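# Carry the cardboard box to the next room's coffee table

## Task

Move the cardboard box onto the coffee table located in the adjoining room; the attempt fails if the robot tips over or is left leaning.

## Robot and tools

Robot: a simulated Hello Robot Stretch 4 with a single arm. It has an omni-wheel base (rim within 0.23 m of its centre), a lift on a vertical mast, an arm that telescopes forward, a three-axis wrist and a five-finger hand. It stands about 1.6 m tall. Loose objects may occasionally get nudged by something outside the robot.

Frames: the base frame has its origin on the floor below the base centre, with x forward, y to the left and z up, all in metres. The odometry frame is the base frame as it was when the scene began; base_odometry reports position there, and heading in rad (left positive, -3.142 to 3.142) counted from wheel turns, so wheel slip shows up as false travel. hand_pose is the hand point in the base frame, which sits 0.045 m in front of the palm. Its +z runs along straightened fingers, +y points out of the palm, and +x runs across the palm away from the thumb. The printed value may be slightly wrong.

move: executes one action. Allowed parts are base, joints, speeds, pace, contact_limits, or end_of_arm used alone. All motions begin at the same moment.
- base: an offset from where the base currently is, not a pose. Use one of translate_m (forward +, -2 to 2 m), strafe_m (left +, -2 to 2 m) or rotate_rad (counter-clockwise +, -3.2 to 3.2 rad). translate_m and strafe_m can be combined for a straight diagonal with no turning. rotate_rad must go alone.
- joints: absolute targets keyed by name. lift_m runs 0 to 1.2 m. arm_m runs 0 to 0.55 m. wrist_yaw_rad runs -1.134 to 4.276 (0 points forward, left is positive, 3.14 is folded back). wrist_pitch_rad runs -1.117 to 4.259 (0 is level, 1.57 points down). wrist_roll_rad runs -1.117 to 4.259 (0 palm up, 1.57 palm to the robot's right, 3.14 palm down). hand_little, hand_ring, hand_middle, hand_index, hand_thumb_bend and hand_thumb_turn each run -1 to 1, with +1 open or straight (thumb turned beside the palm) and -1 closed (thumb turned opposite the fingers). hand_force_limit (-1 to 1) maps to roughly 0 to 10 N at the fingertip, or 15 N for the thumb. hand_speed (-0.96 to 1) reaches full speed at +0.48. A target outside its range gets clipped and the result says so. Any other out-of-range value is refused, and an unrecognised key makes the call invalid.
- pace: "slow", "default", "fast" or "max". speeds: per-joint top speeds for lift_m, arm_m and the wrist joints, each capped at that joint's max. A high lift slows the base.
- contact_limits: 0 (stop at the lightest push) to 1 (push hardest), for arm_m, lift_m, translate_m, strafe_m and rotate_rad. Put each one next to its own command. The default is 0.5. A base limit carries on until the next action that names base.
- end_of_arm: "enable_torque" re-powers any wrist motor that shut itself off.
- cameras: a list drawn from head_camera, head_left_camera, head_right_camera, wrist_camera, "all". blocking: true waits for rest; false returns after about 0.5 s, leaving the motion running.
No action may exceed 15 s, and a move is cut off at 14 s with time_out.

wait(seconds 0 to 10, cameras) lets time run and returns the state. It ends early once non-blocking motions settle. stop brakes every running motion, and also makes wheels that went slack hold again. zoom_image(camera, region [x0,y0,x1,y1] in pixels, with (0,0) at the top-left and each side at most 504) enlarges part of that camera's newest image. show_instructions displays the reference pages. finished_scene(scene) ends the current scene for good and cannot be undone. The goal must still hold once the robot is no longer touching anything.

Results: the move line reads done or the worst status. base_status and joint_status show moving, done, off_target (stopped short and possibly still pushing), contact_stop (held back, now slack), time_out, limit_stop_at_own_body, limit_stop_at_tilt (lean above 6 degrees; lift, arm and wheels go slack) or torque_fault (wrist limp until enable_torque). If a stop you did not order appears, or a call is refused, the remaining move, wait and finished_scene calls in that reply are skipped. on_its_own lists what the robot did uncommanded. lidar_m gives 12 ranges in 30-degree sectors: the 1st straight ahead, the 4th left, the 7th behind, the 10th right. "-" means nothing seen, or closer than 0.25 m. wrist_depth_mm is a 7x7 grid of 100 to 2000 mm. base_tilt is in degrees, with forward and right positive, and carries up to about 3 degrees of bias. turned_by_wheels differing from turned_by_imu by more than about 0.1 rad points to a collision or slip. motor_effort is percent of maximum, with the peak in brackets. servo_current is in mA. hand_stopped_by gives little, ring, middle, index, thumb_bend, thumb_turn as moving, target, force, stalled or fault. The *_load_n values are fingertip forces in N, positive when pushed open; a dropped grip shows as roughly 0.

Hand use: a hand motor only starts when its target changes by at least 0.002. A closing finger stops once its load reaches hand_force_limit. For a gentle grip, close with hand_speed at -0.94 or below. To grip more firmly, raise the limit and also send a more-closed target. With the thumb turned in front of the palm, the hand can wrap objects about 0.035 to 0.065 m thick. The wrist camera sits behind the heel of the palm and can strike things.

Cautions: with more than 1 kg in the hand and arm_m above 0.2, turning, driving or braking (especially at fast or max) can tip the robot. Carry the object low with the arm drawn in, and drive slowly. With a load, keep lift_m's contact limit at 0.15 or more for 1 kg and 0.3 or more for 2 kg. Steer clear of self-collision: the hand over the base with a low lift, or wrist tilted up combined with roll or a right yaw. Do not drop the object, slam into walls or furniture, push hard, or overload the fingers. Check the lidar and cameras before driving through the doorway.

Each tool is called as name([rows], argument=value, ...), one row to a line, values as JSON.

Reference images:

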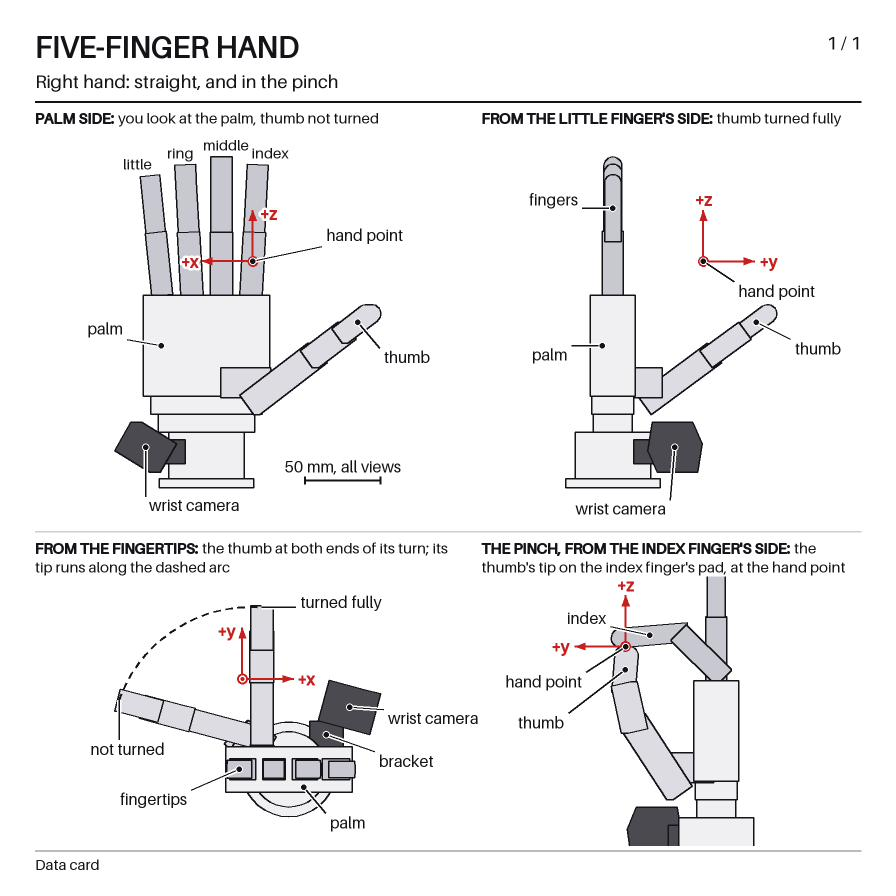

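## Session

move()

Scene clock: 0.00 s.
base_odometry: x=+0.000 y=+0.000 heading=+0.000
turned_by_wheels: +0.000
turned_by_imu: +0.000
base_tilt: forward=+0.6 right=+1.5
lidar_m: 0.97 1.30 2.81 1.12 0.79 0.71 0.77 0.94 0.88 0.93 0.98 0.92
base_status: not commanded
joint_positions: lift_m=+0.123 arm_m=+0.001 wrist_yaw_rad=+3.059 wrist_pitch_rad=+0.003 wrist_roll_rad=+0.000 hand_little=+1.000 hand_ring=+1.000 hand_middle=+1.000 hand_index=+1.000 hand_thumb_turn=+1.000 hand_thumb_bend=+1.000 hand_force_limit=+0.000 hand_speed=-0.800
joint_status: not commanded
measured_speeds: all 0
hand_stopped_by: target,target,target,target,target,target
little_load_n: 0.0
ring_load_n: 0.0
middle_load_n: 0.0
index_load_n: 0.0
thumb_bend_load_n: 0.5
thumb_turn_load_n: 0.0
motor_effort: lift_m=+20 arm_m=+4 wheel_0=+1 wheel_1=+1 wheel_2=+0
servo_current: wrist_yaw_rad=33 wrist_pitch_rad=46 wrist_roll_rad=46
hand_pose: x=-0.0396 y=+0.1362 z=+0.3611 quat_wxyz=(-0.478, -0.480, +0.521, +0.520) (m; base frame)
wrist_depth_mm: 142 195 - - - - - / 114 143 1921 - - - - / 115 143 264 - - - - / 129 145 290 - - - - / - - - 1336 - - - / - 1138 1205 180 1336 - - / 820 891 102 108 - - -
pictures: head_camera, head_left_camera, head_right_camera, wrist_camera

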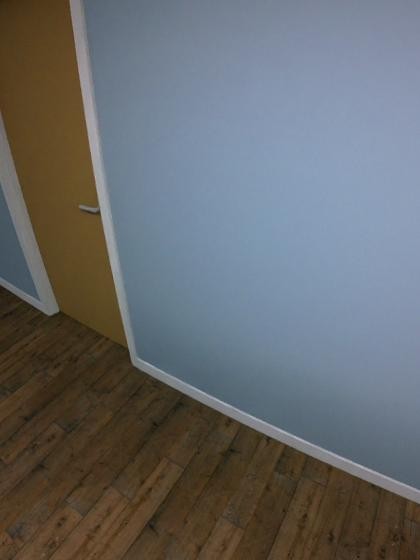

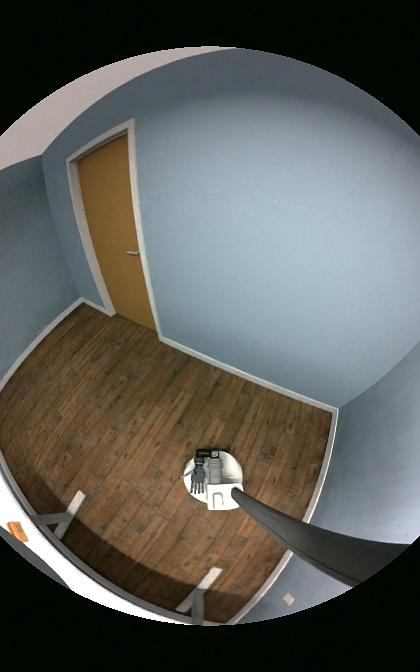

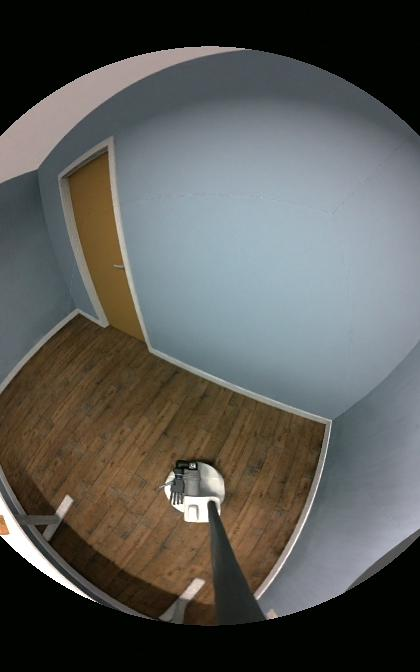

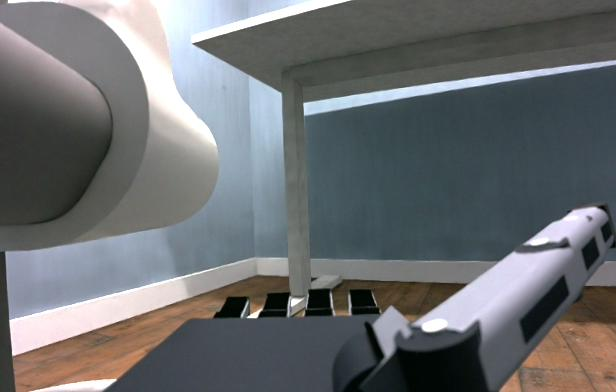

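move(base={"rotate_rad": 1.9}, cameras=["all"])

Scene clock: 3.27 s.
move: done
base_odometry: x=+0.000 y=+0.000 heading=+1.900
turned_by_wheels: +1.900
turned_by_imu: +1.865
base_tilt: forward=+0.6 right=+1.6
lidar_m: 0.88 0.74 0.74 0.88 0.89 0.90 1.06 0.92 0.92 1.11 2.17 2.80
base_status: done
joint_positions: lift_m=+0.123 arm_m=+0.001 wrist_yaw_rad=+3.059 wrist_pitch_rad=+0.003 wrist_roll_rad=+0.000 hand_little=+1.000 hand_ring=+1.000 hand_middle=+1.000 hand_index=+1.000 hand_thumb_turn=+1.000 hand_thumb_bend=+1.000 hand_force_limit=+0.000 hand_speed=-0.800
joint_status: not commanded
measured_speeds: all 0
hand_stopped_by: target,target,target,target,target,target
little_load_n: 0.0
ring_load_n: 0.0
middle_load_n: 0.0
index_load_n: 0.0
thumb_bend_load_n: 0.0
thumb_turn_load_n: 0.0
motor_effort: lift_m=+20(20) arm_m=+4(4) wheel_0=-2(8) wheel_1=+1(10) wheel_2=-3(10)
servo_current: wrist_yaw_rad=26(52) wrist_pitch_rad=46(65) wrist_roll_rad=39(52)
hand_pose: x=-0.0396 y=+0.1362 z=+0.3611 quat_wxyz=(-0.478, -0.480, +0.521, +0.520) (m; base frame)
wrist_depth_mm: - 196 - - - - - / 115 143 - - - - - / 116 143 224 - - - - / 130 151 255 - - - - / - - - - - - - / - - 122 132 - - - / 820 891 102 108 - - -
pictures: head_camera, head_left_camera, head_right_camera, wrist_camera

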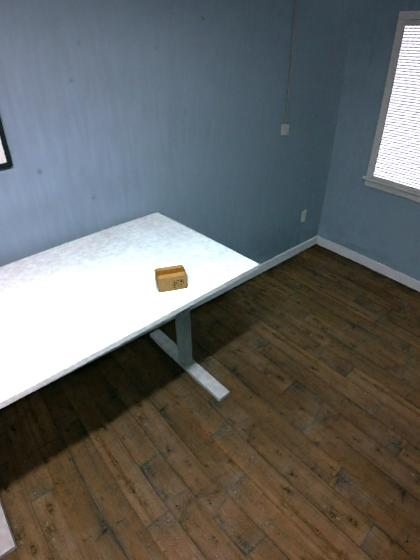

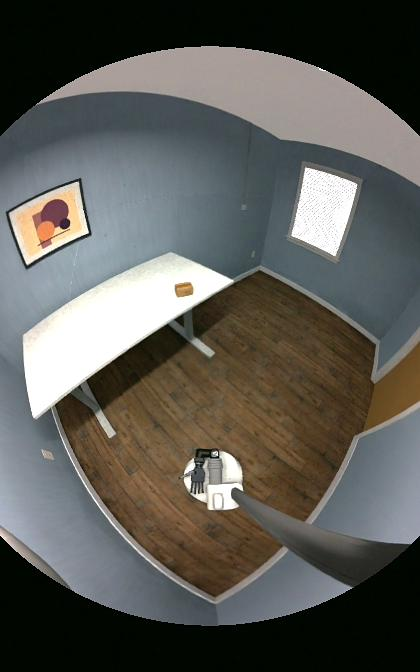

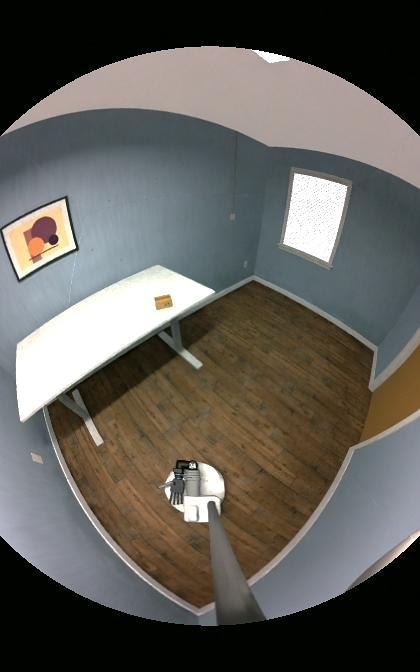

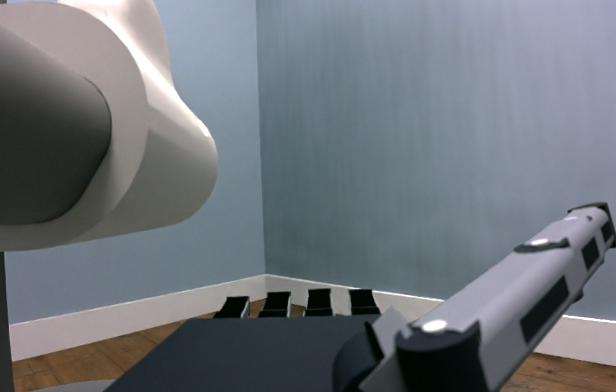

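zoom_image(camera="head_camera", region=[130, 240, 230, 320])

zoom_image(camera="head_left_camera", region=[340, 300, 420, 500])

Scaled by 5.040 from the camera's 420x560 image, which has a finer 1200x1600 frame.

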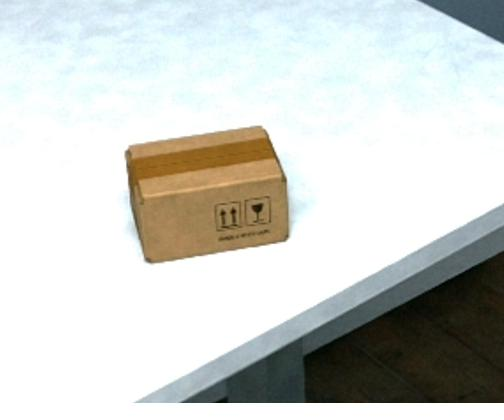

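Scaled by 2.520 from the camera's 420x672 image, which has a finer 600x960 frame.

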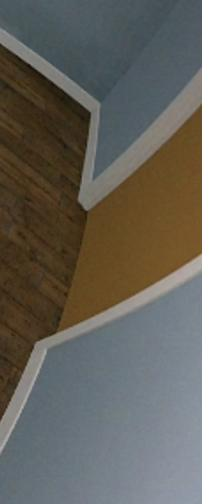

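move(base={"rotate_rad": -1.4}, cameras=["head_camera", "head_left_camera", "head_right_camera"])

zoom_image(camera="head_camera", region=[0, 0, 420, 500])

Scene clock: 17.73 s.
move: done
base_odometry: x=+0.000 y=+0.000 heading=+0.500
turned_by_wheels: -1.400
turned_by_imu: -1.372
base_tilt: forward=+0.6 right=+1.7
lidar_m: 1.27 2.81 1.18 0.78 0.72 0.76 0.97 0.87 0.91 1.00 0.92 0.94
base_status: done
joint_positions: lift_m=+0.123 arm_m=+0.001 wrist_yaw_rad=+3.059 wrist_pitch_rad=+0.003 wrist_roll_rad=+0.000 hand_little=+1.000 hand_ring=+1.000 hand_middle=+1.000 hand_index=+1.000 hand_thumb_turn=+1.000 hand_thumb_bend=+1.000 hand_force_limit=+0.000 hand_speed=-0.800
joint_status: not commanded
measured_speeds: all 0
hand_stopped_by: target,target,target,target,target,target
little_load_n: 0.0
ring_load_n: 0.0
middle_load_n: 0.0
index_load_n: 0.0
thumb_bend_load_n: 0.0
thumb_turn_load_n: 0.0
motor_effort: lift_m=+20(20) arm_m=+3(4) wheel_0=+2(7) wheel_1=-1(9) wheel_2=+2(9)
servo_current: wrist_yaw_rad=39(52) wrist_pitch_rad=59(59) wrist_roll_rad=33(46)
hand_pose: x=-0.0396 y=+0.1362 z=+0.3611 quat_wxyz=(-0.478, -0.480, +0.521, +0.520) (m; base frame)
wrist_depth_mm: - 196 - - - - - / 116 144 - - 1808 1118 - / 116 143 225 - 1808 1138 - / 131 152 256 - 1808 1118 - / - - - - - 1098 - / - - 122 133 1308 - - / 809 891 102 108 - - -
pictures: head_camera, head_left_camera, head_right_camera

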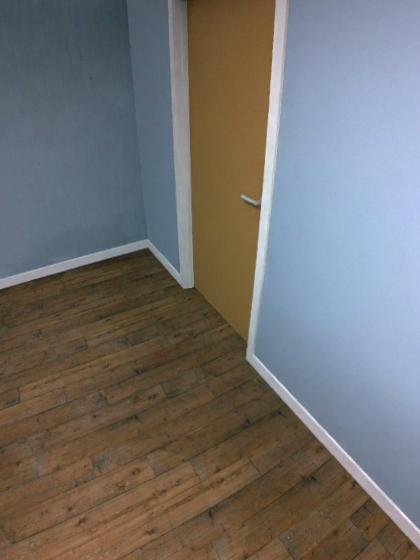

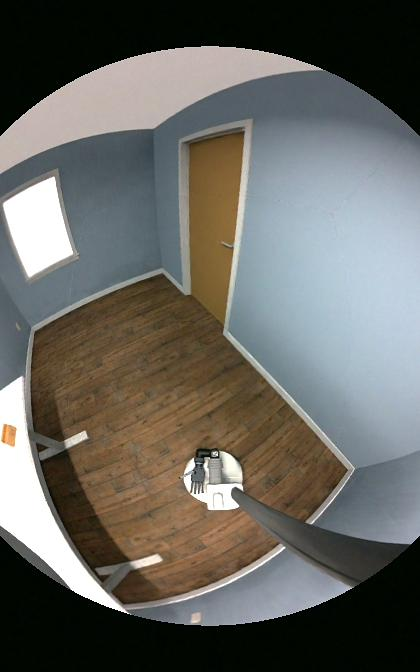

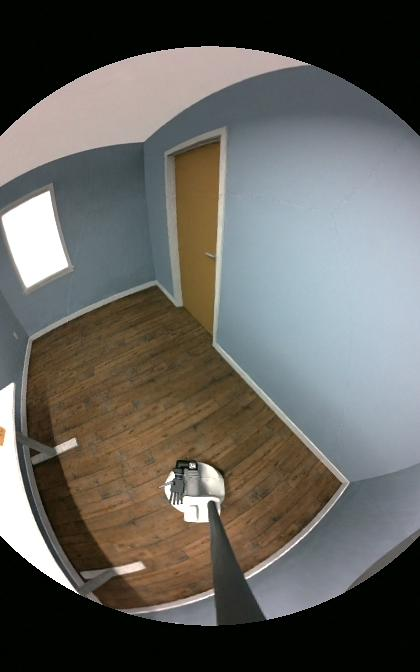

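Scaled by 1.008 from the camera's 420x560 image, which has a finer 1200x1600 frame.

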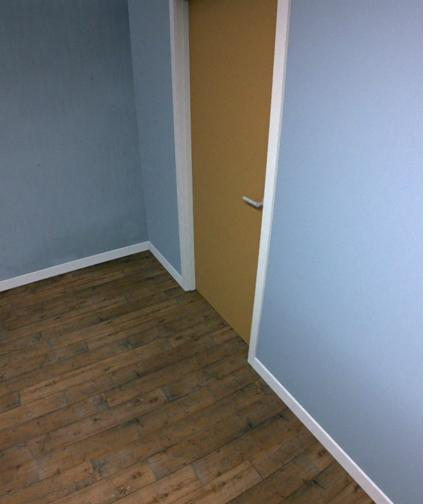

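zoom_image(camera="head_camera", region=[140, 180, 290, 400])

zoom_image(camera="head_camera", region=[160, 0, 300, 220])

zoom_image(camera="head_right_camera", region=[150, 120, 250, 360])

Scaled by 2.291 from the camera's 420x560 image, which has a finer 1200x1600 frame.

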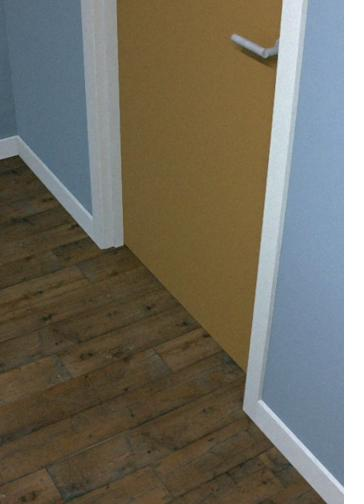

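Scaled by 2.291 from the camera's 420x560 image, which has a finer 1200x1600 frame.

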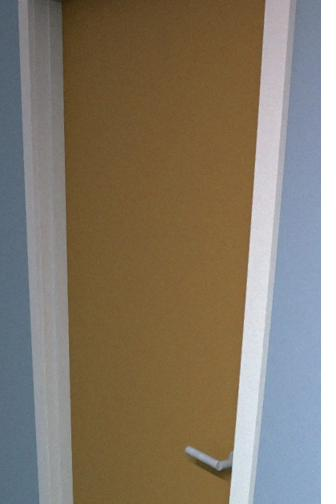

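Scaled by 2.100 from the camera's 420x672 image, which has a finer 600x960 frame.

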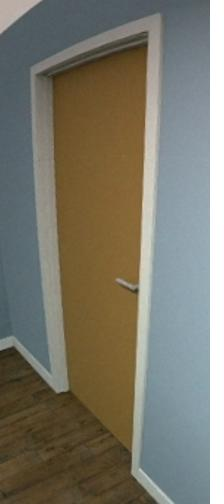

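move(base={"rotate_rad": -1.07})

move(joints={"wrist_yaw_rad": 0.0, "lift_m": 0.89, "hand_thumb_turn": -1.0, "hand_speed": 0.0}, cameras=["all"])

Scene clock: 26.57 s.
move: done
base_odometry: x=+0.000 y=+0.000 heading=-0.570
turned_by_wheels: -1.070
turned_by_imu: -1.049
base_tilt: forward=+0.7 right=+1.6
lidar_m: 0.91 0.95 1.25 2.81 1.21 0.81 0.74 0.76 0.96 0.89 0.90 1.00
base_status: done
joint_positions: lift_m=+0.123 arm_m=+0.001 wrist_yaw_rad=+3.059 wrist_pitch_rad=+0.003 wrist_roll_rad=+0.000 hand_little=+1.000 hand_ring=+1.000 hand_middle=+1.000 hand_index=+1.000 hand_thumb_turn=+1.000 hand_thumb_bend=+1.000 hand_force_limit=+0.000 hand_speed=-0.800
joint_status: not commanded
measured_speeds: all 0
hand_stopped_by: target,target,target,target,target,target
little_load_n: 0.0
ring_load_n: 0.0
middle_load_n: 0.0
index_load_n: 0.0
thumb_bend_load_n: 0.0
thumb_turn_load_n: 0.0
motor_effort: lift_m=+20(20) arm_m=+1(4) wheel_0=-1(8) wheel_1=-1(10) wheel_2=+0(8)
servo_current: wrist_yaw_rad=39(52) wrist_pitch_rad=52(72) wrist_roll_rad=39(46)
hand_pose: x=-0.0396 y=+0.1362 z=+0.3611 quat_wxyz=(-0.478, -0.480, +0.521, +0.520) (m; base frame)
wrist_depth_mm: - 196 - - - - - / 116 144 - - - - - / 116 143 225 - - - - / 131 152 255 - - - - / - 1138 - - - - - / 1308 1160 1182 181 1308 - - / 809 891 102 108 - - -
pictures: none

Scene clock: 30.40 s.
move: done
base_odometry: x=+0.000 y=+0.000 heading=-0.570
turned_by_wheels: +0.000
turned_by_imu: +0.001
base_tilt: forward=+0.6 right=+1.6
lidar_m: 0.92 0.96 1.21 2.82 1.18 0.80 0.73 0.74 0.95 0.88 0.90 1.01
base_status: not commanded
joint_positions: lift_m=+0.890 arm_m=+0.001 wrist_yaw_rad=+0.002 wrist_pitch_rad=+0.003 wrist_roll_rad=+0.000 hand_little=+1.000 hand_ring=+1.000 hand_middle=+1.000 hand_index=+1.000 hand_thumb_turn=-1.000 hand_thumb_bend=+1.000 hand_force_limit=+0.000 hand_speed=+0.000
joint_status: all done
measured_speeds: all 0
hand_stopped_by: target,target,target,target,target,target
little_load_n: 0.0
ring_load_n: 0.0
middle_load_n: 0.0
index_load_n: 0.0
thumb_bend_load_n: 0.0
thumb_turn_load_n: 0.0
motor_effort: lift_m=+24(29) arm_m=-4(4) wheel_0=-1(1) wheel_1=+0(1) wheel_2=+0(0)
servo_current: wrist_yaw_rad=46(104) wrist_pitch_rad=65(65) wrist_roll_rad=33(46)
hand_pose: x=+0.3934 y=-0.1177 z=+1.1274 quat_wxyz=(+0.499, +0.500, +0.501, +0.500) (m; base frame)
wrist_depth_mm: - - - - - - - / - - - - - - - / - - - - - - - / - - - - - - - / - - - - - - - / - - 122 132 - - - / - - 102 - - - -
pictures: head_camera, head_left_camera, head_right_camera, wrist_camera
camera_calibration:
wrist_camera: T_world_to_cam=[[0.0308741, -0.998845, -0.0368206, -0.0623259], [0.0190596, 0.0374198, -0.999118, 1.12461], [0.999342, 0.0301451, 0.0201929, -0.256454], [0, 0, 0, 1]] pos_world=[0.236775, -0.0966058, 1.1265]

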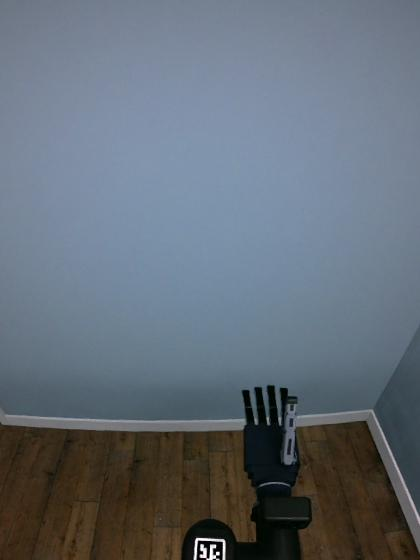

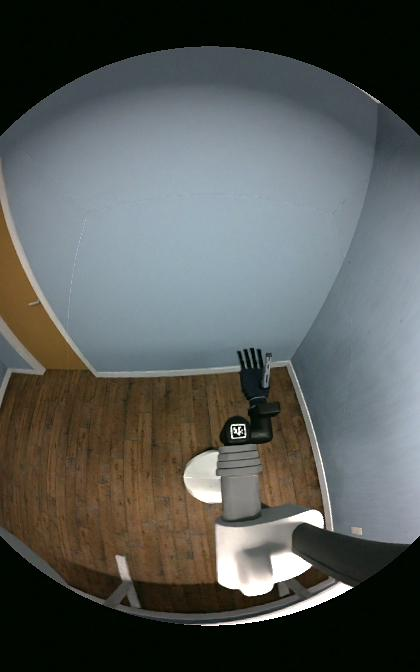

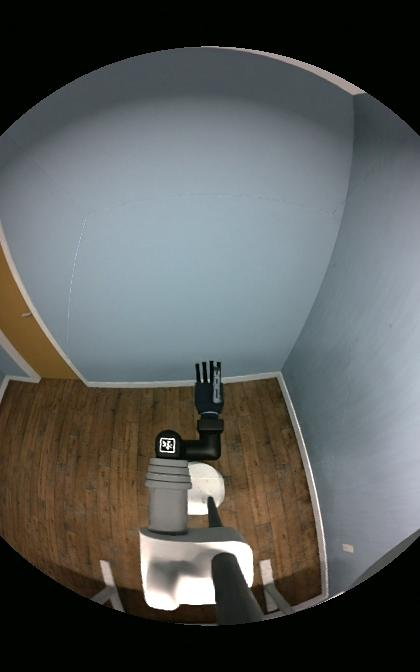

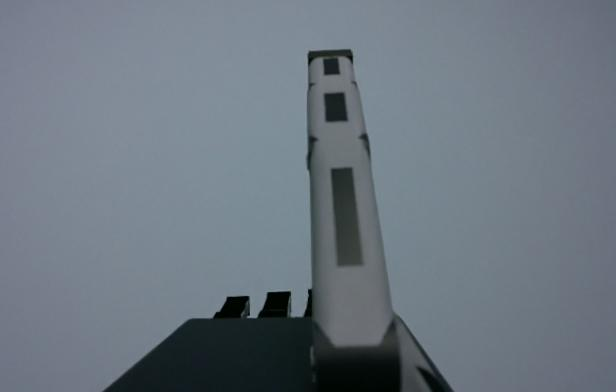

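move(base={"strafe_m": 1.45}, cameras=["all"])

Scene clock: 37.70 s.
move: done
base_odometry: x=+0.783 y=+1.221 heading=-0.571
turned_by_wheels: +0.000
turned_by_imu: +0.006
base_tilt: forward=+0.7 right=+1.6
lidar_m: 0.85 0.91 1.11 1.38 1.40 1.76 1.64 1.02 1.19 2.33 1.30 0.86
base_status: done
joint_positions: lift_m=+0.890 arm_m=+0.001 wrist_yaw_rad=+0.002 wrist_pitch_rad=+0.003 wrist_roll_rad=+0.000 hand_little=+1.000 hand_ring=+1.000 hand_middle=+1.000 hand_index=+1.000 hand_thumb_turn=-1.000 hand_thumb_bend=+1.000 hand_force_limit=+0.000 hand_speed=+0.000
joint_status: not commanded
measured_speeds: all 0
hand_stopped_by: target,target,target,target,target,target
little_load_n: -0.5
ring_load_n: 0.0
middle_load_n: 0.0
index_load_n: 0.0
thumb_bend_load_n: 0.0
thumb_turn_load_n: 0.0
motor_effort: lift_m=+24(25) arm_m=-4(4) wheel_0=-1(11) wheel_1=-1(11) wheel_2=-1(3)
servo_current: wrist_yaw_rad=46(52) wrist_pitch_rad=59(65) wrist_roll_rad=26(46)
hand_pose: x=+0.3934 y=-0.1178 z=+1.1274 quat_wxyz=(+0.499, +0.500, +0.501, +0.500) (m; base frame)
wrist_depth_mm: - - - - 640 - - / - - - - 627 - - / - - - - - - - / - - - - - - - / - - - - - - - / - - 122 132 - - - / - - 102 - - - -
pictures: head_camera, head_left_camera, head_right_camera, wrist_camera
camera_calibration:
wrist_camera: T_world_to_cam=[[0.0305722, -0.998858, -0.0367291, -0.0623553], [0.0190745, 0.0373226, -0.999121, 1.1247], [0.999351, 0.0298448, 0.0201938, -0.256489], [0, 0, 0, 1]] pos_world=[0.236776, -0.096606, 1.1266]

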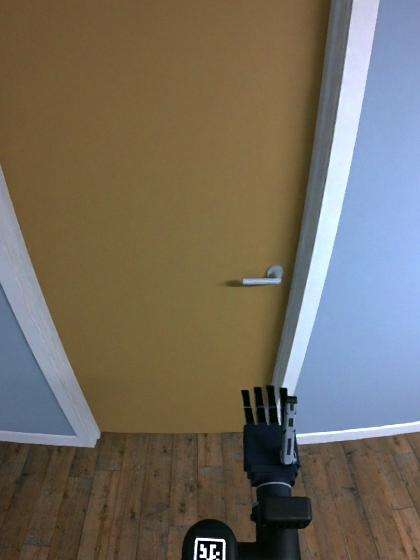

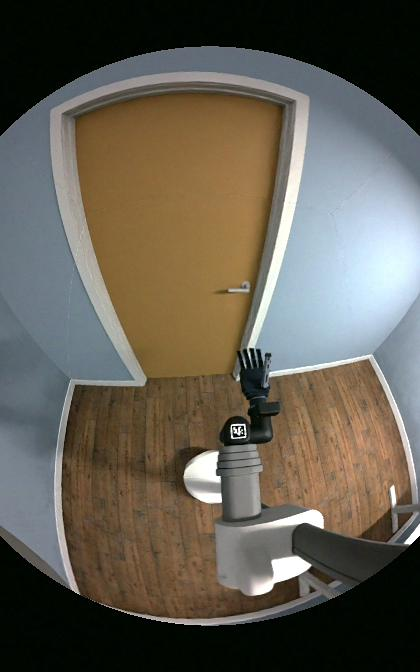

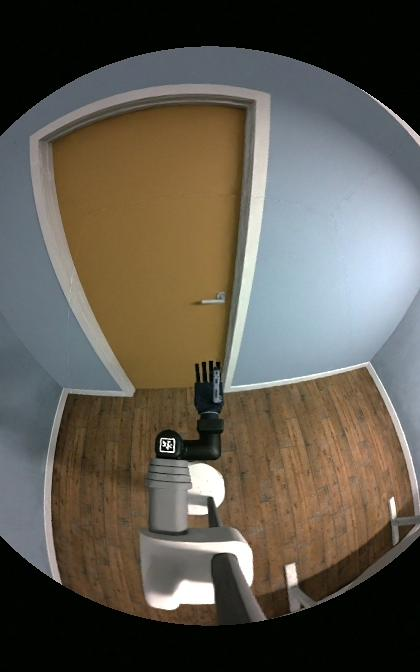

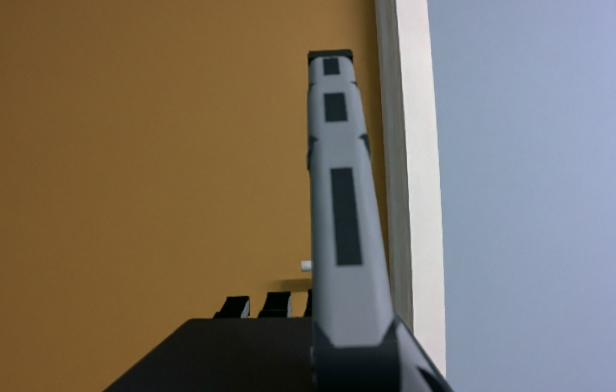

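zoom_image(camera="head_camera", region=[220, 240, 320, 440])

zoom_image(camera="head_left_camera", region=[200, 260, 300, 400])

zoom_image(camera="head_right_camera", region=[170, 270, 270, 410])

Scaled by 2.520 from the camera's 420x560 image, which has a finer 1200x1600 frame.

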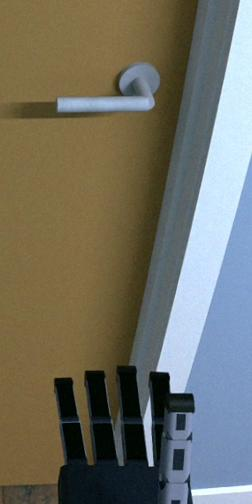

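Scaled by 3.600 from the camera's 420x672 image, which has a finer 600x960 frame.

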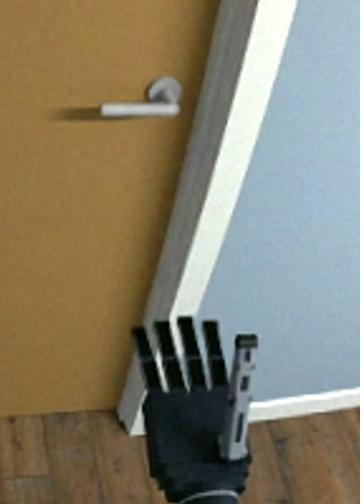

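Scaled by 3.600 from the camera's 420x672 image, which has a finer 600x960 frame.

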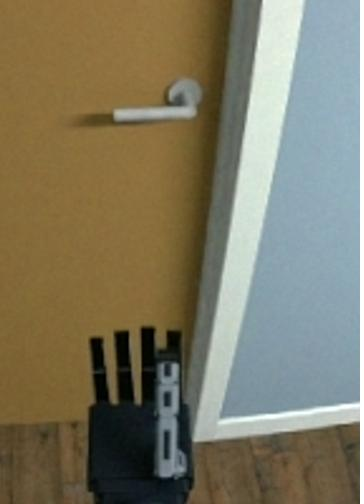

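move(base={"translate_m": 0.38, "strafe_m": 0.025}, joints={"lift_m": 0.92, "hand_little": -0.95, "hand_ring": -0.95, "hand_middle": -0.95, "hand_index": -0.95}, cameras=["all"])

zoom_image(camera="head_camera", region=[200, 300, 380, 500])

Scene clock: 48.83 s.
move: done
base_odometry: x=+1.116 y=+1.036 heading=-0.571
turned_by_wheels: +0.000
turned_by_imu: +0.000
base_tilt: forward=+0.7 right=+1.7
lidar_m: 0.50 0.53 0.71 1.36 1.41 1.85 2.01 1.34 1.67 2.33 0.72 0.50
base_status: done
joint_positions: lift_m=+0.920 arm_m=+0.001 wrist_yaw_rad=+0.002 wrist_pitch_rad=+0.003 wrist_roll_rad=+0.000 hand_little=-0.950 hand_ring=-0.950 hand_middle=-0.950 hand_index=-0.950 hand_thumb_turn=-1.000 hand_thumb_bend=+1.000 hand_force_limit=+0.000 hand_speed=+0.000
joint_status: all done
measured_speeds: all 0
hand_stopped_by: target,target,target,target,target,target
little_load_n: 0.0
ring_load_n: 0.0
middle_load_n: 0.0
index_load_n: 0.0
thumb_bend_load_n: 0.0
thumb_turn_load_n: 0.0
motor_effort: lift_m=+24(27) arm_m=-3(4) wheel_0=-1(7) wheel_1=+0(9) wheel_2=+0(10)
servo_current: wrist_yaw_rad=46(59) wrist_pitch_rad=59(59) wrist_roll_rad=39(52)
hand_pose: x=+0.3934 y=-0.1178 z=+1.1574 quat_wxyz=(+0.499, +0.500, +0.501, +0.500) (m; base frame)
wrist_depth_mm: 317 317 320 324 327 329 - / 314 317 320 322 329 327 271 / 312 315 319 324 - 327 277 / 312 315 317 320 - 327 266 / 310 314 145 - - 327 267 / 312 312 143 133 - 301 268 / 310 312 102 - - - -
pictures: head_camera, head_left_camera, head_right_camera, wrist_camera
camera_calibration:
wrist_camera: T_world_to_cam=[[0.0305722, -0.998858, -0.0367291, -0.0612534], [0.0190745, 0.0373226, -0.999121, 1.15468], [0.999351, 0.0298448, 0.0201938, -0.257095], [0, 0, 0, 1]] pos_world=[0.236776, -0.096606, 1.1566]

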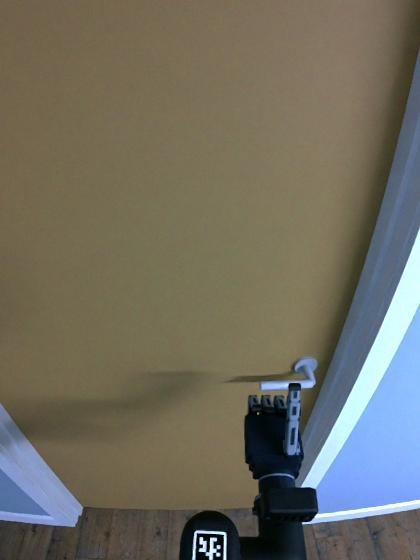

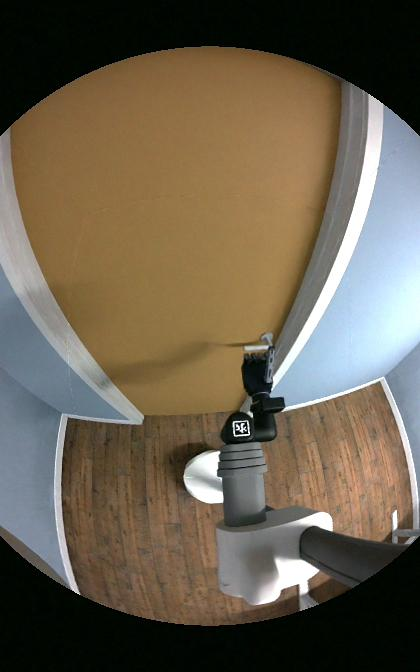

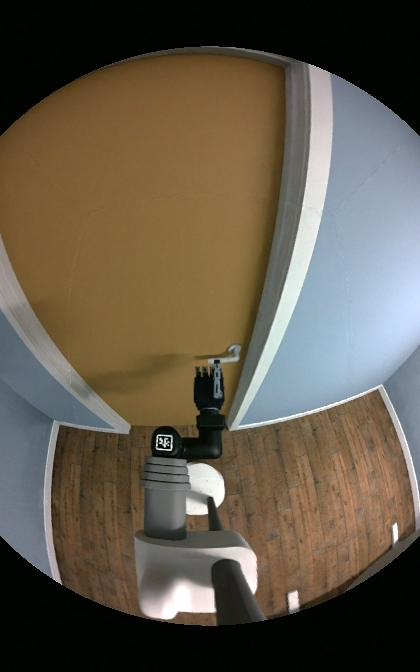

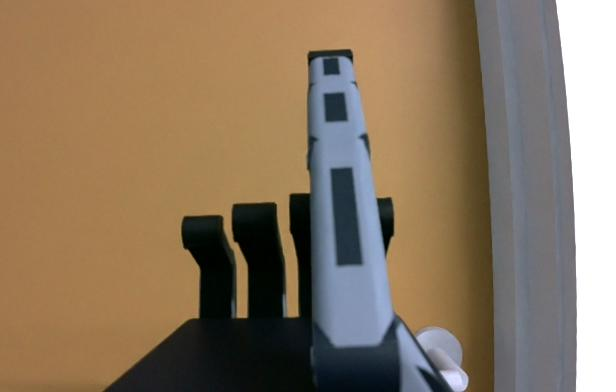

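Scaled by 2.520 from the camera's 420x560 image, which has a finer 1200x1600 frame.

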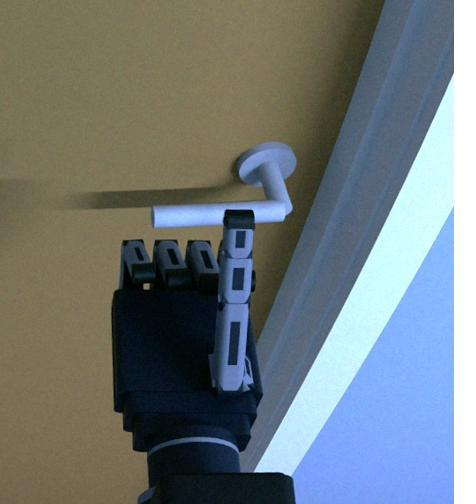

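move(joints={"arm_m": 0.155}, contact_limits={"arm_m": 0.0}, pace="slow", cameras=["all"])

zoom_image(camera="head_camera", region=[200, 300, 380, 500])

Scene clock: 52.97 s.
move: done
base_odometry: x=+1.116 y=+1.036 heading=-0.571
turned_by_wheels: +0.000
turned_by_imu: +0.001
base_tilt: forward=+0.7 right=+1.6
lidar_m: 0.50 0.54 0.72 1.38 1.44 1.82 2.02 1.36 1.70 2.32 0.72 0.50
base_status: not commanded
joint_positions: lift_m=+0.920 arm_m=+0.155 wrist_yaw_rad=+0.002 wrist_pitch_rad=+0.003 wrist_roll_rad=+0.000 hand_little=-0.950 hand_ring=-0.950 hand_middle=-0.950 hand_index=-0.950 hand_thumb_turn=-1.000 hand_thumb_bend=+1.000 hand_force_limit=+0.000 hand_speed=+0.000
joint_status: all done
measured_speeds: all 0
hand_stopped_by: target,target,target,target,target,target
little_load_n: 0.5
ring_load_n: 0.0
middle_load_n: 0.0
index_load_n: 0.0
thumb_bend_load_n: 0.0
thumb_turn_load_n: 0.0
motor_effort: lift_m=+23(24) arm_m=+7(10) wheel_0=-1(1) wheel_1=+1(1) wheel_2=+0(1)
servo_current: wrist_yaw_rad=39(52) wrist_pitch_rad=26(65) wrist_roll_rad=39(46)
contact_limits: arm_m 0
hand_pose: x=+0.5475 y=-0.1178 z=+1.1574 quat_wxyz=(+0.499, +0.500, +0.501, +0.500) (m; base frame)
wrist_depth_mm: 163 164 166 167 169 172 - / 163 164 166 167 169 171 172 / 162 163 166 167 169 170 - / 162 163 164 166 - 170 - / 161 163 146 138 - 169 - / 160 163 143 140 - 169 171 / 161 162 102 - - 169 -
pictures: head_camera, head_left_camera, head_right_camera, wrist_camera
camera_calibration:
wrist_camera: T_world_to_cam=[[0.0305722, -0.998858, -0.0367291, -0.0659677], [0.0190745, 0.0373226, -0.999121, 1.15173], [0.999351, 0.0298448, 0.0201938, -0.411195], [0, 0, 0, 1]] pos_world=[0.390976, -0.096606, 1.1566]

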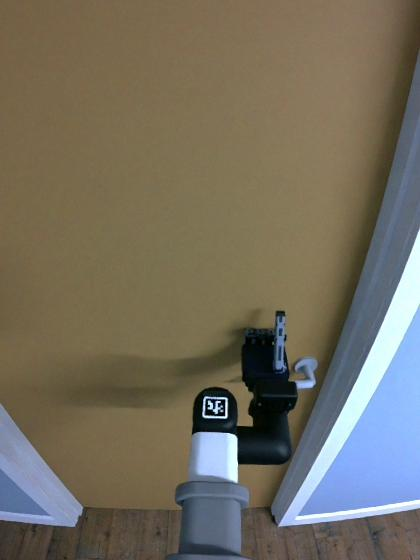

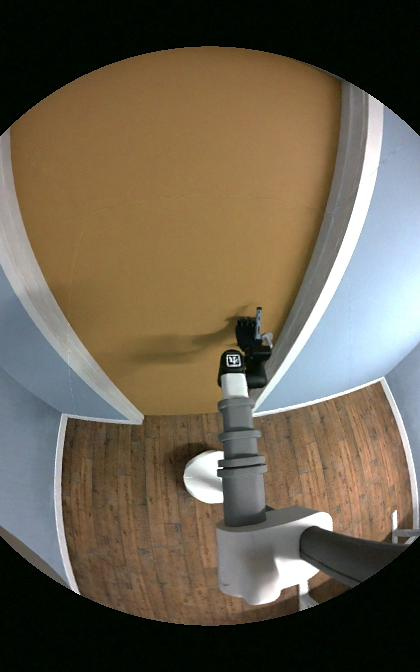

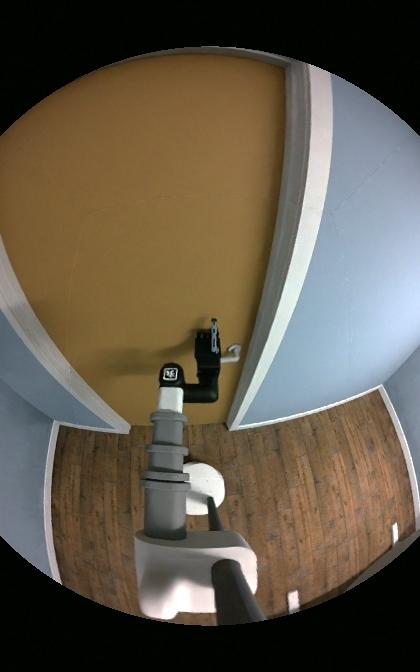

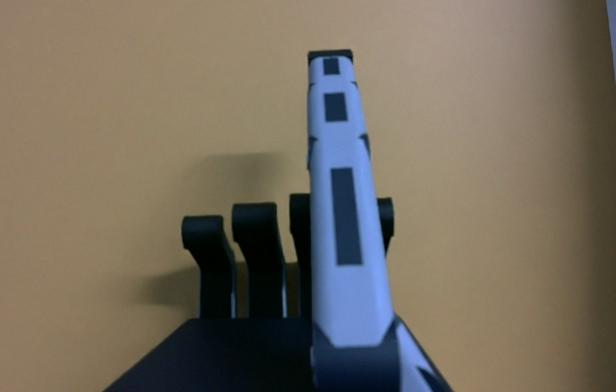

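Scaled by 2.520 from the camera's 420x560 image, which has a finer 1200x1600 frame.

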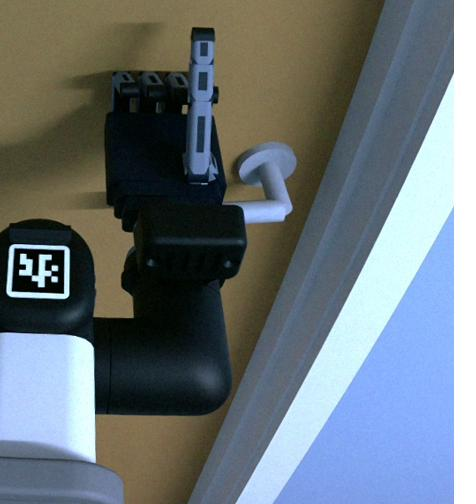

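move(joints={"lift_m": 0.80}, pace="slow", cameras=["head_camera", "wrist_camera"])

zoom_image(camera="head_camera", region=[200, 300, 380, 500])

Scene clock: 55.70 s.
move: done
base_odometry: x=+1.116 y=+1.036 heading=-0.571
turned_by_wheels: +0.000
turned_by_imu: +0.001
base_tilt: forward=+0.7 right=+1.6
lidar_m: 0.51 0.54 0.69 1.38 1.38 1.85 2.02 1.37 1.71 2.33 0.71 0.53
base_status: not commanded
joint_positions: lift_m=+0.801 arm_m=+0.155 wrist_yaw_rad=+0.002 wrist_pitch_rad=-0.002 wrist_roll_rad=+0.000 hand_little=-0.950 hand_ring=-0.950 hand_middle=-0.950 hand_index=-0.950 hand_thumb_turn=-1.000 hand_thumb_bend=+1.000 hand_force_limit=+0.000 hand_speed=+0.000
joint_status: all done
measured_speeds: all 0
hand_stopped_by: target,target,target,target,target,target
little_load_n: 0.0
ring_load_n: 0.0
middle_load_n: 0.0
index_load_n: 0.0
thumb_bend_load_n: 0.0
thumb_turn_load_n: 0.0
motor_effort: lift_m=+8(23) arm_m=+7(8) wheel_0=-1(1) wheel_1=+1(1) wheel_2=+0(0)
servo_current: wrist_yaw_rad=46(59) wrist_pitch_rad=39(59) wrist_roll_rad=39(46)
contact_limits: arm_m 0
hand_pose: x=+0.5473 y=-0.1178 z=+1.0397 quat_wxyz=(+0.500, +0.499, +0.500, +0.501) (m; base frame)
wrist_depth_mm: 168 170 171 173 175 177 - / 167 168 170 170 173 174 176 / 165 167 168 169 172 173 - / 164 166 167 168 - 171 - / 162 164 146 138 - 170 163 / 161 162 143 141 - 162 - / 160 161 102 - - - -
pictures: head_camera, wrist_camera
camera_calibration:
wrist_camera: T_world_to_cam=[[0.0307408, -0.998865, -0.0363841, -0.0707341], [0.0237845, 0.0371221, -0.999028, 1.0314], [0.999244, 0.0298455, 0.0248987, -0.413329], [0, 0, 0, 1]] pos_world=[0.39066, -0.0966053, 1.03811]

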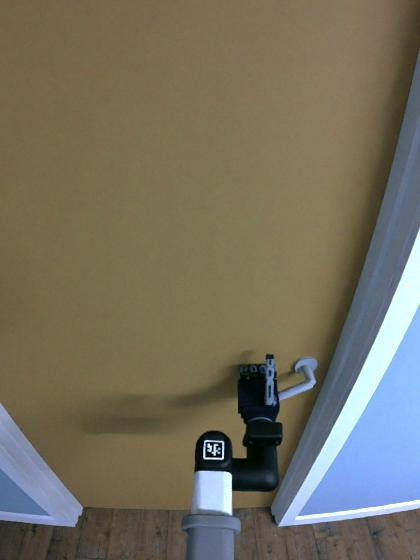

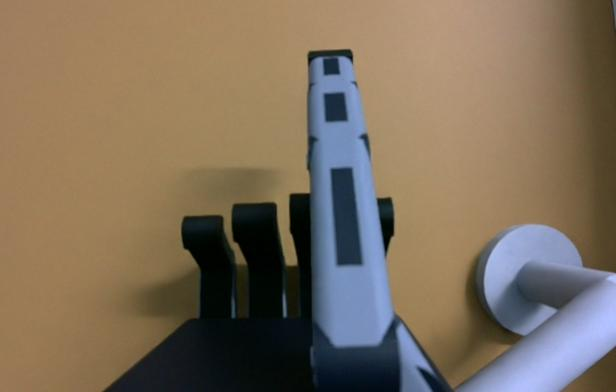

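Scaled by 2.520 from the camera's 420x560 image, which has a finer 1200x1600 frame.

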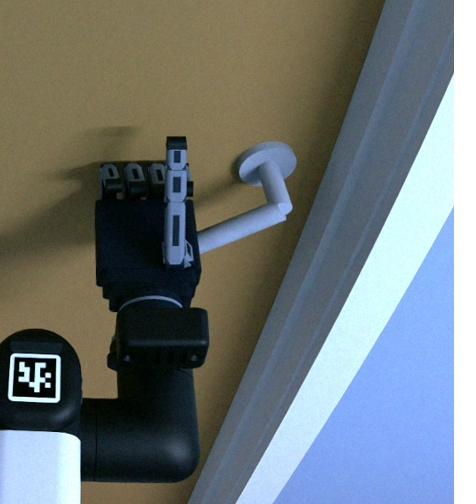

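move(joints={"arm_m": 0.23}, contact_limits={"arm_m": 0.1}, pace="slow", cameras=["head_camera", "wrist_camera"])

Scene clock: 58.03 s.
move: contact_stop
base_odometry: x=+1.116 y=+1.037 heading=-0.571
turned_by_wheels: +0.000
turned_by_imu: +0.008
base_tilt: forward=+0.6 right=+1.8
lidar_m: 0.51 0.51 0.71 1.36 1.43 1.86 2.02 1.36 1.68 2.34 0.71 0.51
base_status: not commanded
joint_positions: lift_m=+0.801 arm_m=+0.164 wrist_yaw_rad=-0.001 wrist_pitch_rad=-0.002 wrist_roll_rad=-0.001 hand_little=-0.951 hand_ring=-0.950 hand_middle=-0.950 hand_index=-0.950 hand_thumb_turn=-1.000 hand_thumb_bend=+1.000 hand_force_limit=+0.000 hand_speed=+0.000
joint_status: arm_m contact_stop (moved +0.009 of +0.075)
measured_speeds: all 0
hand_stopped_by: target,target,target,target,target,target
little_load_n: -7.5
ring_load_n: 0.0
middle_load_n: 0.0
index_load_n: 0.0
thumb_bend_load_n: 0.0
thumb_turn_load_n: 0.0
on_its_own: arm_m is slack since a contact_stop (your +0.230 is given up)
motor_effort: lift_m=+10(10) arm_m=+0(15) wheel_0=+2(6) wheel_1=+2(6) wheel_2=-6(6)
servo_current: wrist_yaw_rad=33(52) wrist_pitch_rad=39(65) wrist_roll_rad=39(52)
contact_limits: arm_m 0.1
hand_pose: x=+0.5557 y=-0.1184 z=+1.0396 quat_wxyz=(+0.501, +0.500, +0.499, +0.500) (m; base frame)
wrist_depth_mm: 162 163 165 167 170 172 - / 160 162 164 165 168 171 172 / 159 160 163 164 167 168 - / 158 159 162 163 - 167 - / 156 158 145 138 - 165 159 / 155 157 142 140 - 164 - / 154 155 102 - - - -
pictures: head_camera, wrist_camera
camera_calibration:
wrist_camera: T_world_to_cam=[[0.0278347, -0.998961, -0.036075, -0.0703757], [0.0240027, 0.0367465, -0.999036, 1.03098], [0.999324, 0.026942, 0.0250006, -0.422343], [0, 0, 0, 1]] pos_world=[0.39927, -0.0968088, 1.03801]

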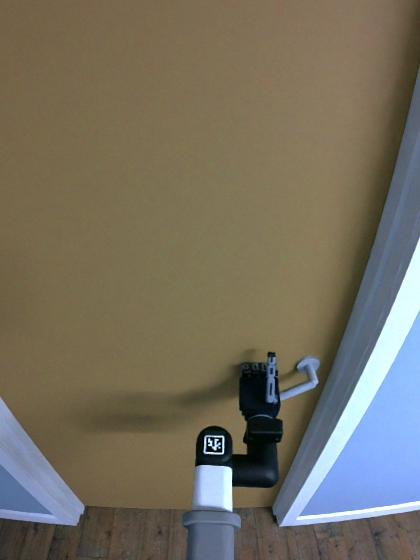

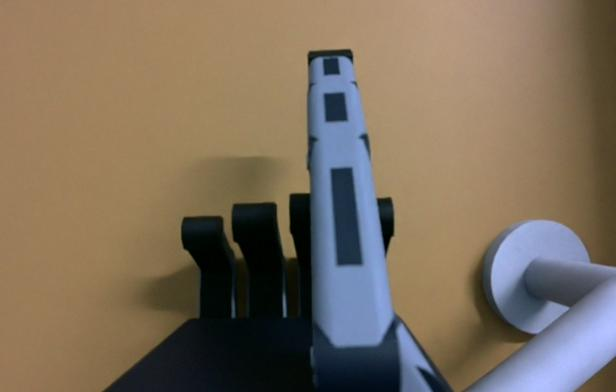

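move(joints={"arm_m": 0.157, "lift_m": 0.783}, pace="slow", cameras=["head_camera", "wrist_camera"])

zoom_image(camera="head_camera", region=[200, 300, 380, 500])

Scene clock: 60.07 s.
move: done
base_odometry: x=+1.116 y=+1.036 heading=-0.570
turned_by_wheels: +0.000
turned_by_imu: +0.001
base_tilt: forward=+0.7 right=+1.5
lidar_m: 0.50 0.52 0.69 1.37 1.41 1.84 2.01 1.35 1.70 2.33 0.72 0.53
base_status: not commanded
joint_positions: lift_m=+0.784 arm_m=+0.157 wrist_yaw_rad=+0.001 wrist_pitch_rad=-0.002 wrist_roll_rad=-0.001 hand_little=-0.950 hand_ring=-0.950 hand_middle=-0.950 hand_index=-0.950 hand_thumb_turn=-1.000 hand_thumb_bend=+1.000 hand_force_limit=+0.000 hand_speed=+0.000
joint_status: all done
measured_speeds: all 0
hand_stopped_by: target,target,target,target,target,target
little_load_n: 0.0
ring_load_n: 0.0
middle_load_n: 0.0
index_load_n: 0.0
thumb_bend_load_n: 0.0
thumb_turn_load_n: 0.0
motor_effort: lift_m=+9(12) arm_m=-8(9) wheel_0=+2(2) wheel_1=+2(3) wheel_2=-1(6)
servo_current: wrist_yaw_rad=39(52) wrist_pitch_rad=33(59) wrist_roll_rad=39(46)
hand_pose: x=+0.5496 y=-0.1180 z=+1.0228 quat_wxyz=(+0.500, +0.499, +0.500, +0.501) (m; base frame)
wrist_depth_mm: 167 168 169 170 172 173 - / 165 167 167 168 170 171 172 / 164 166 167 167 169 170 - / 163 164 165 166 - 169 - / 161 163 146 138 - 167 - / 161 161 143 141 - 166 - / 159 160 102 - - - -
pictures: head_camera, wrist_camera
camera_calibration:
wrist_camera: T_world_to_cam=[[0.0294483, -0.998914, -0.0361113, -0.0713], [0.0243401, 0.0368328, -0.999025, 1.01411], [0.99927, 0.0285407, 0.0253983, -0.41585], [0, 0, 0, 1]] pos_world=[0.392963, -0.0967065, 1.02111]

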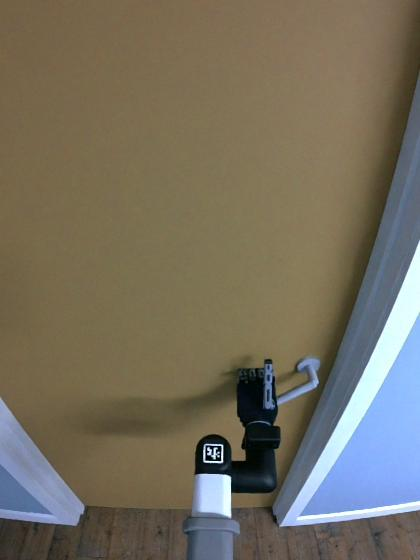

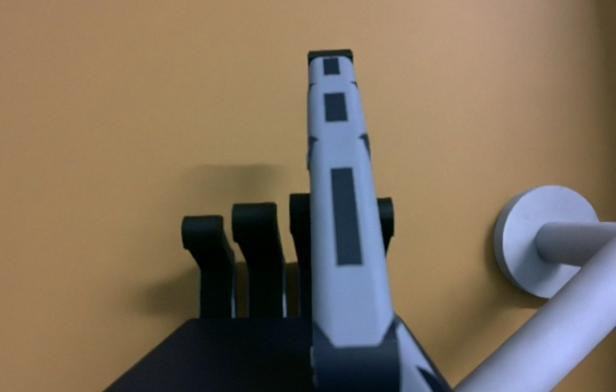

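Scaled by 2.520 from the camera's 420x560 image, which has a finer 1200x1600 frame.

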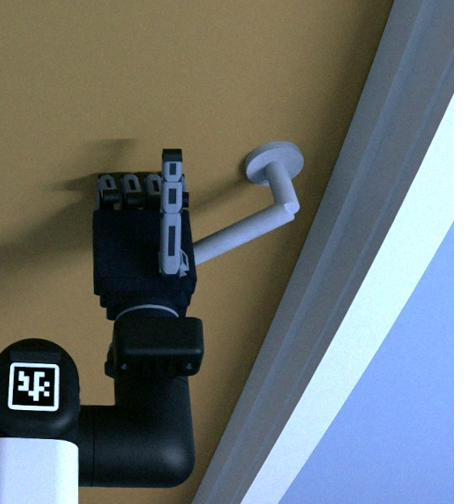

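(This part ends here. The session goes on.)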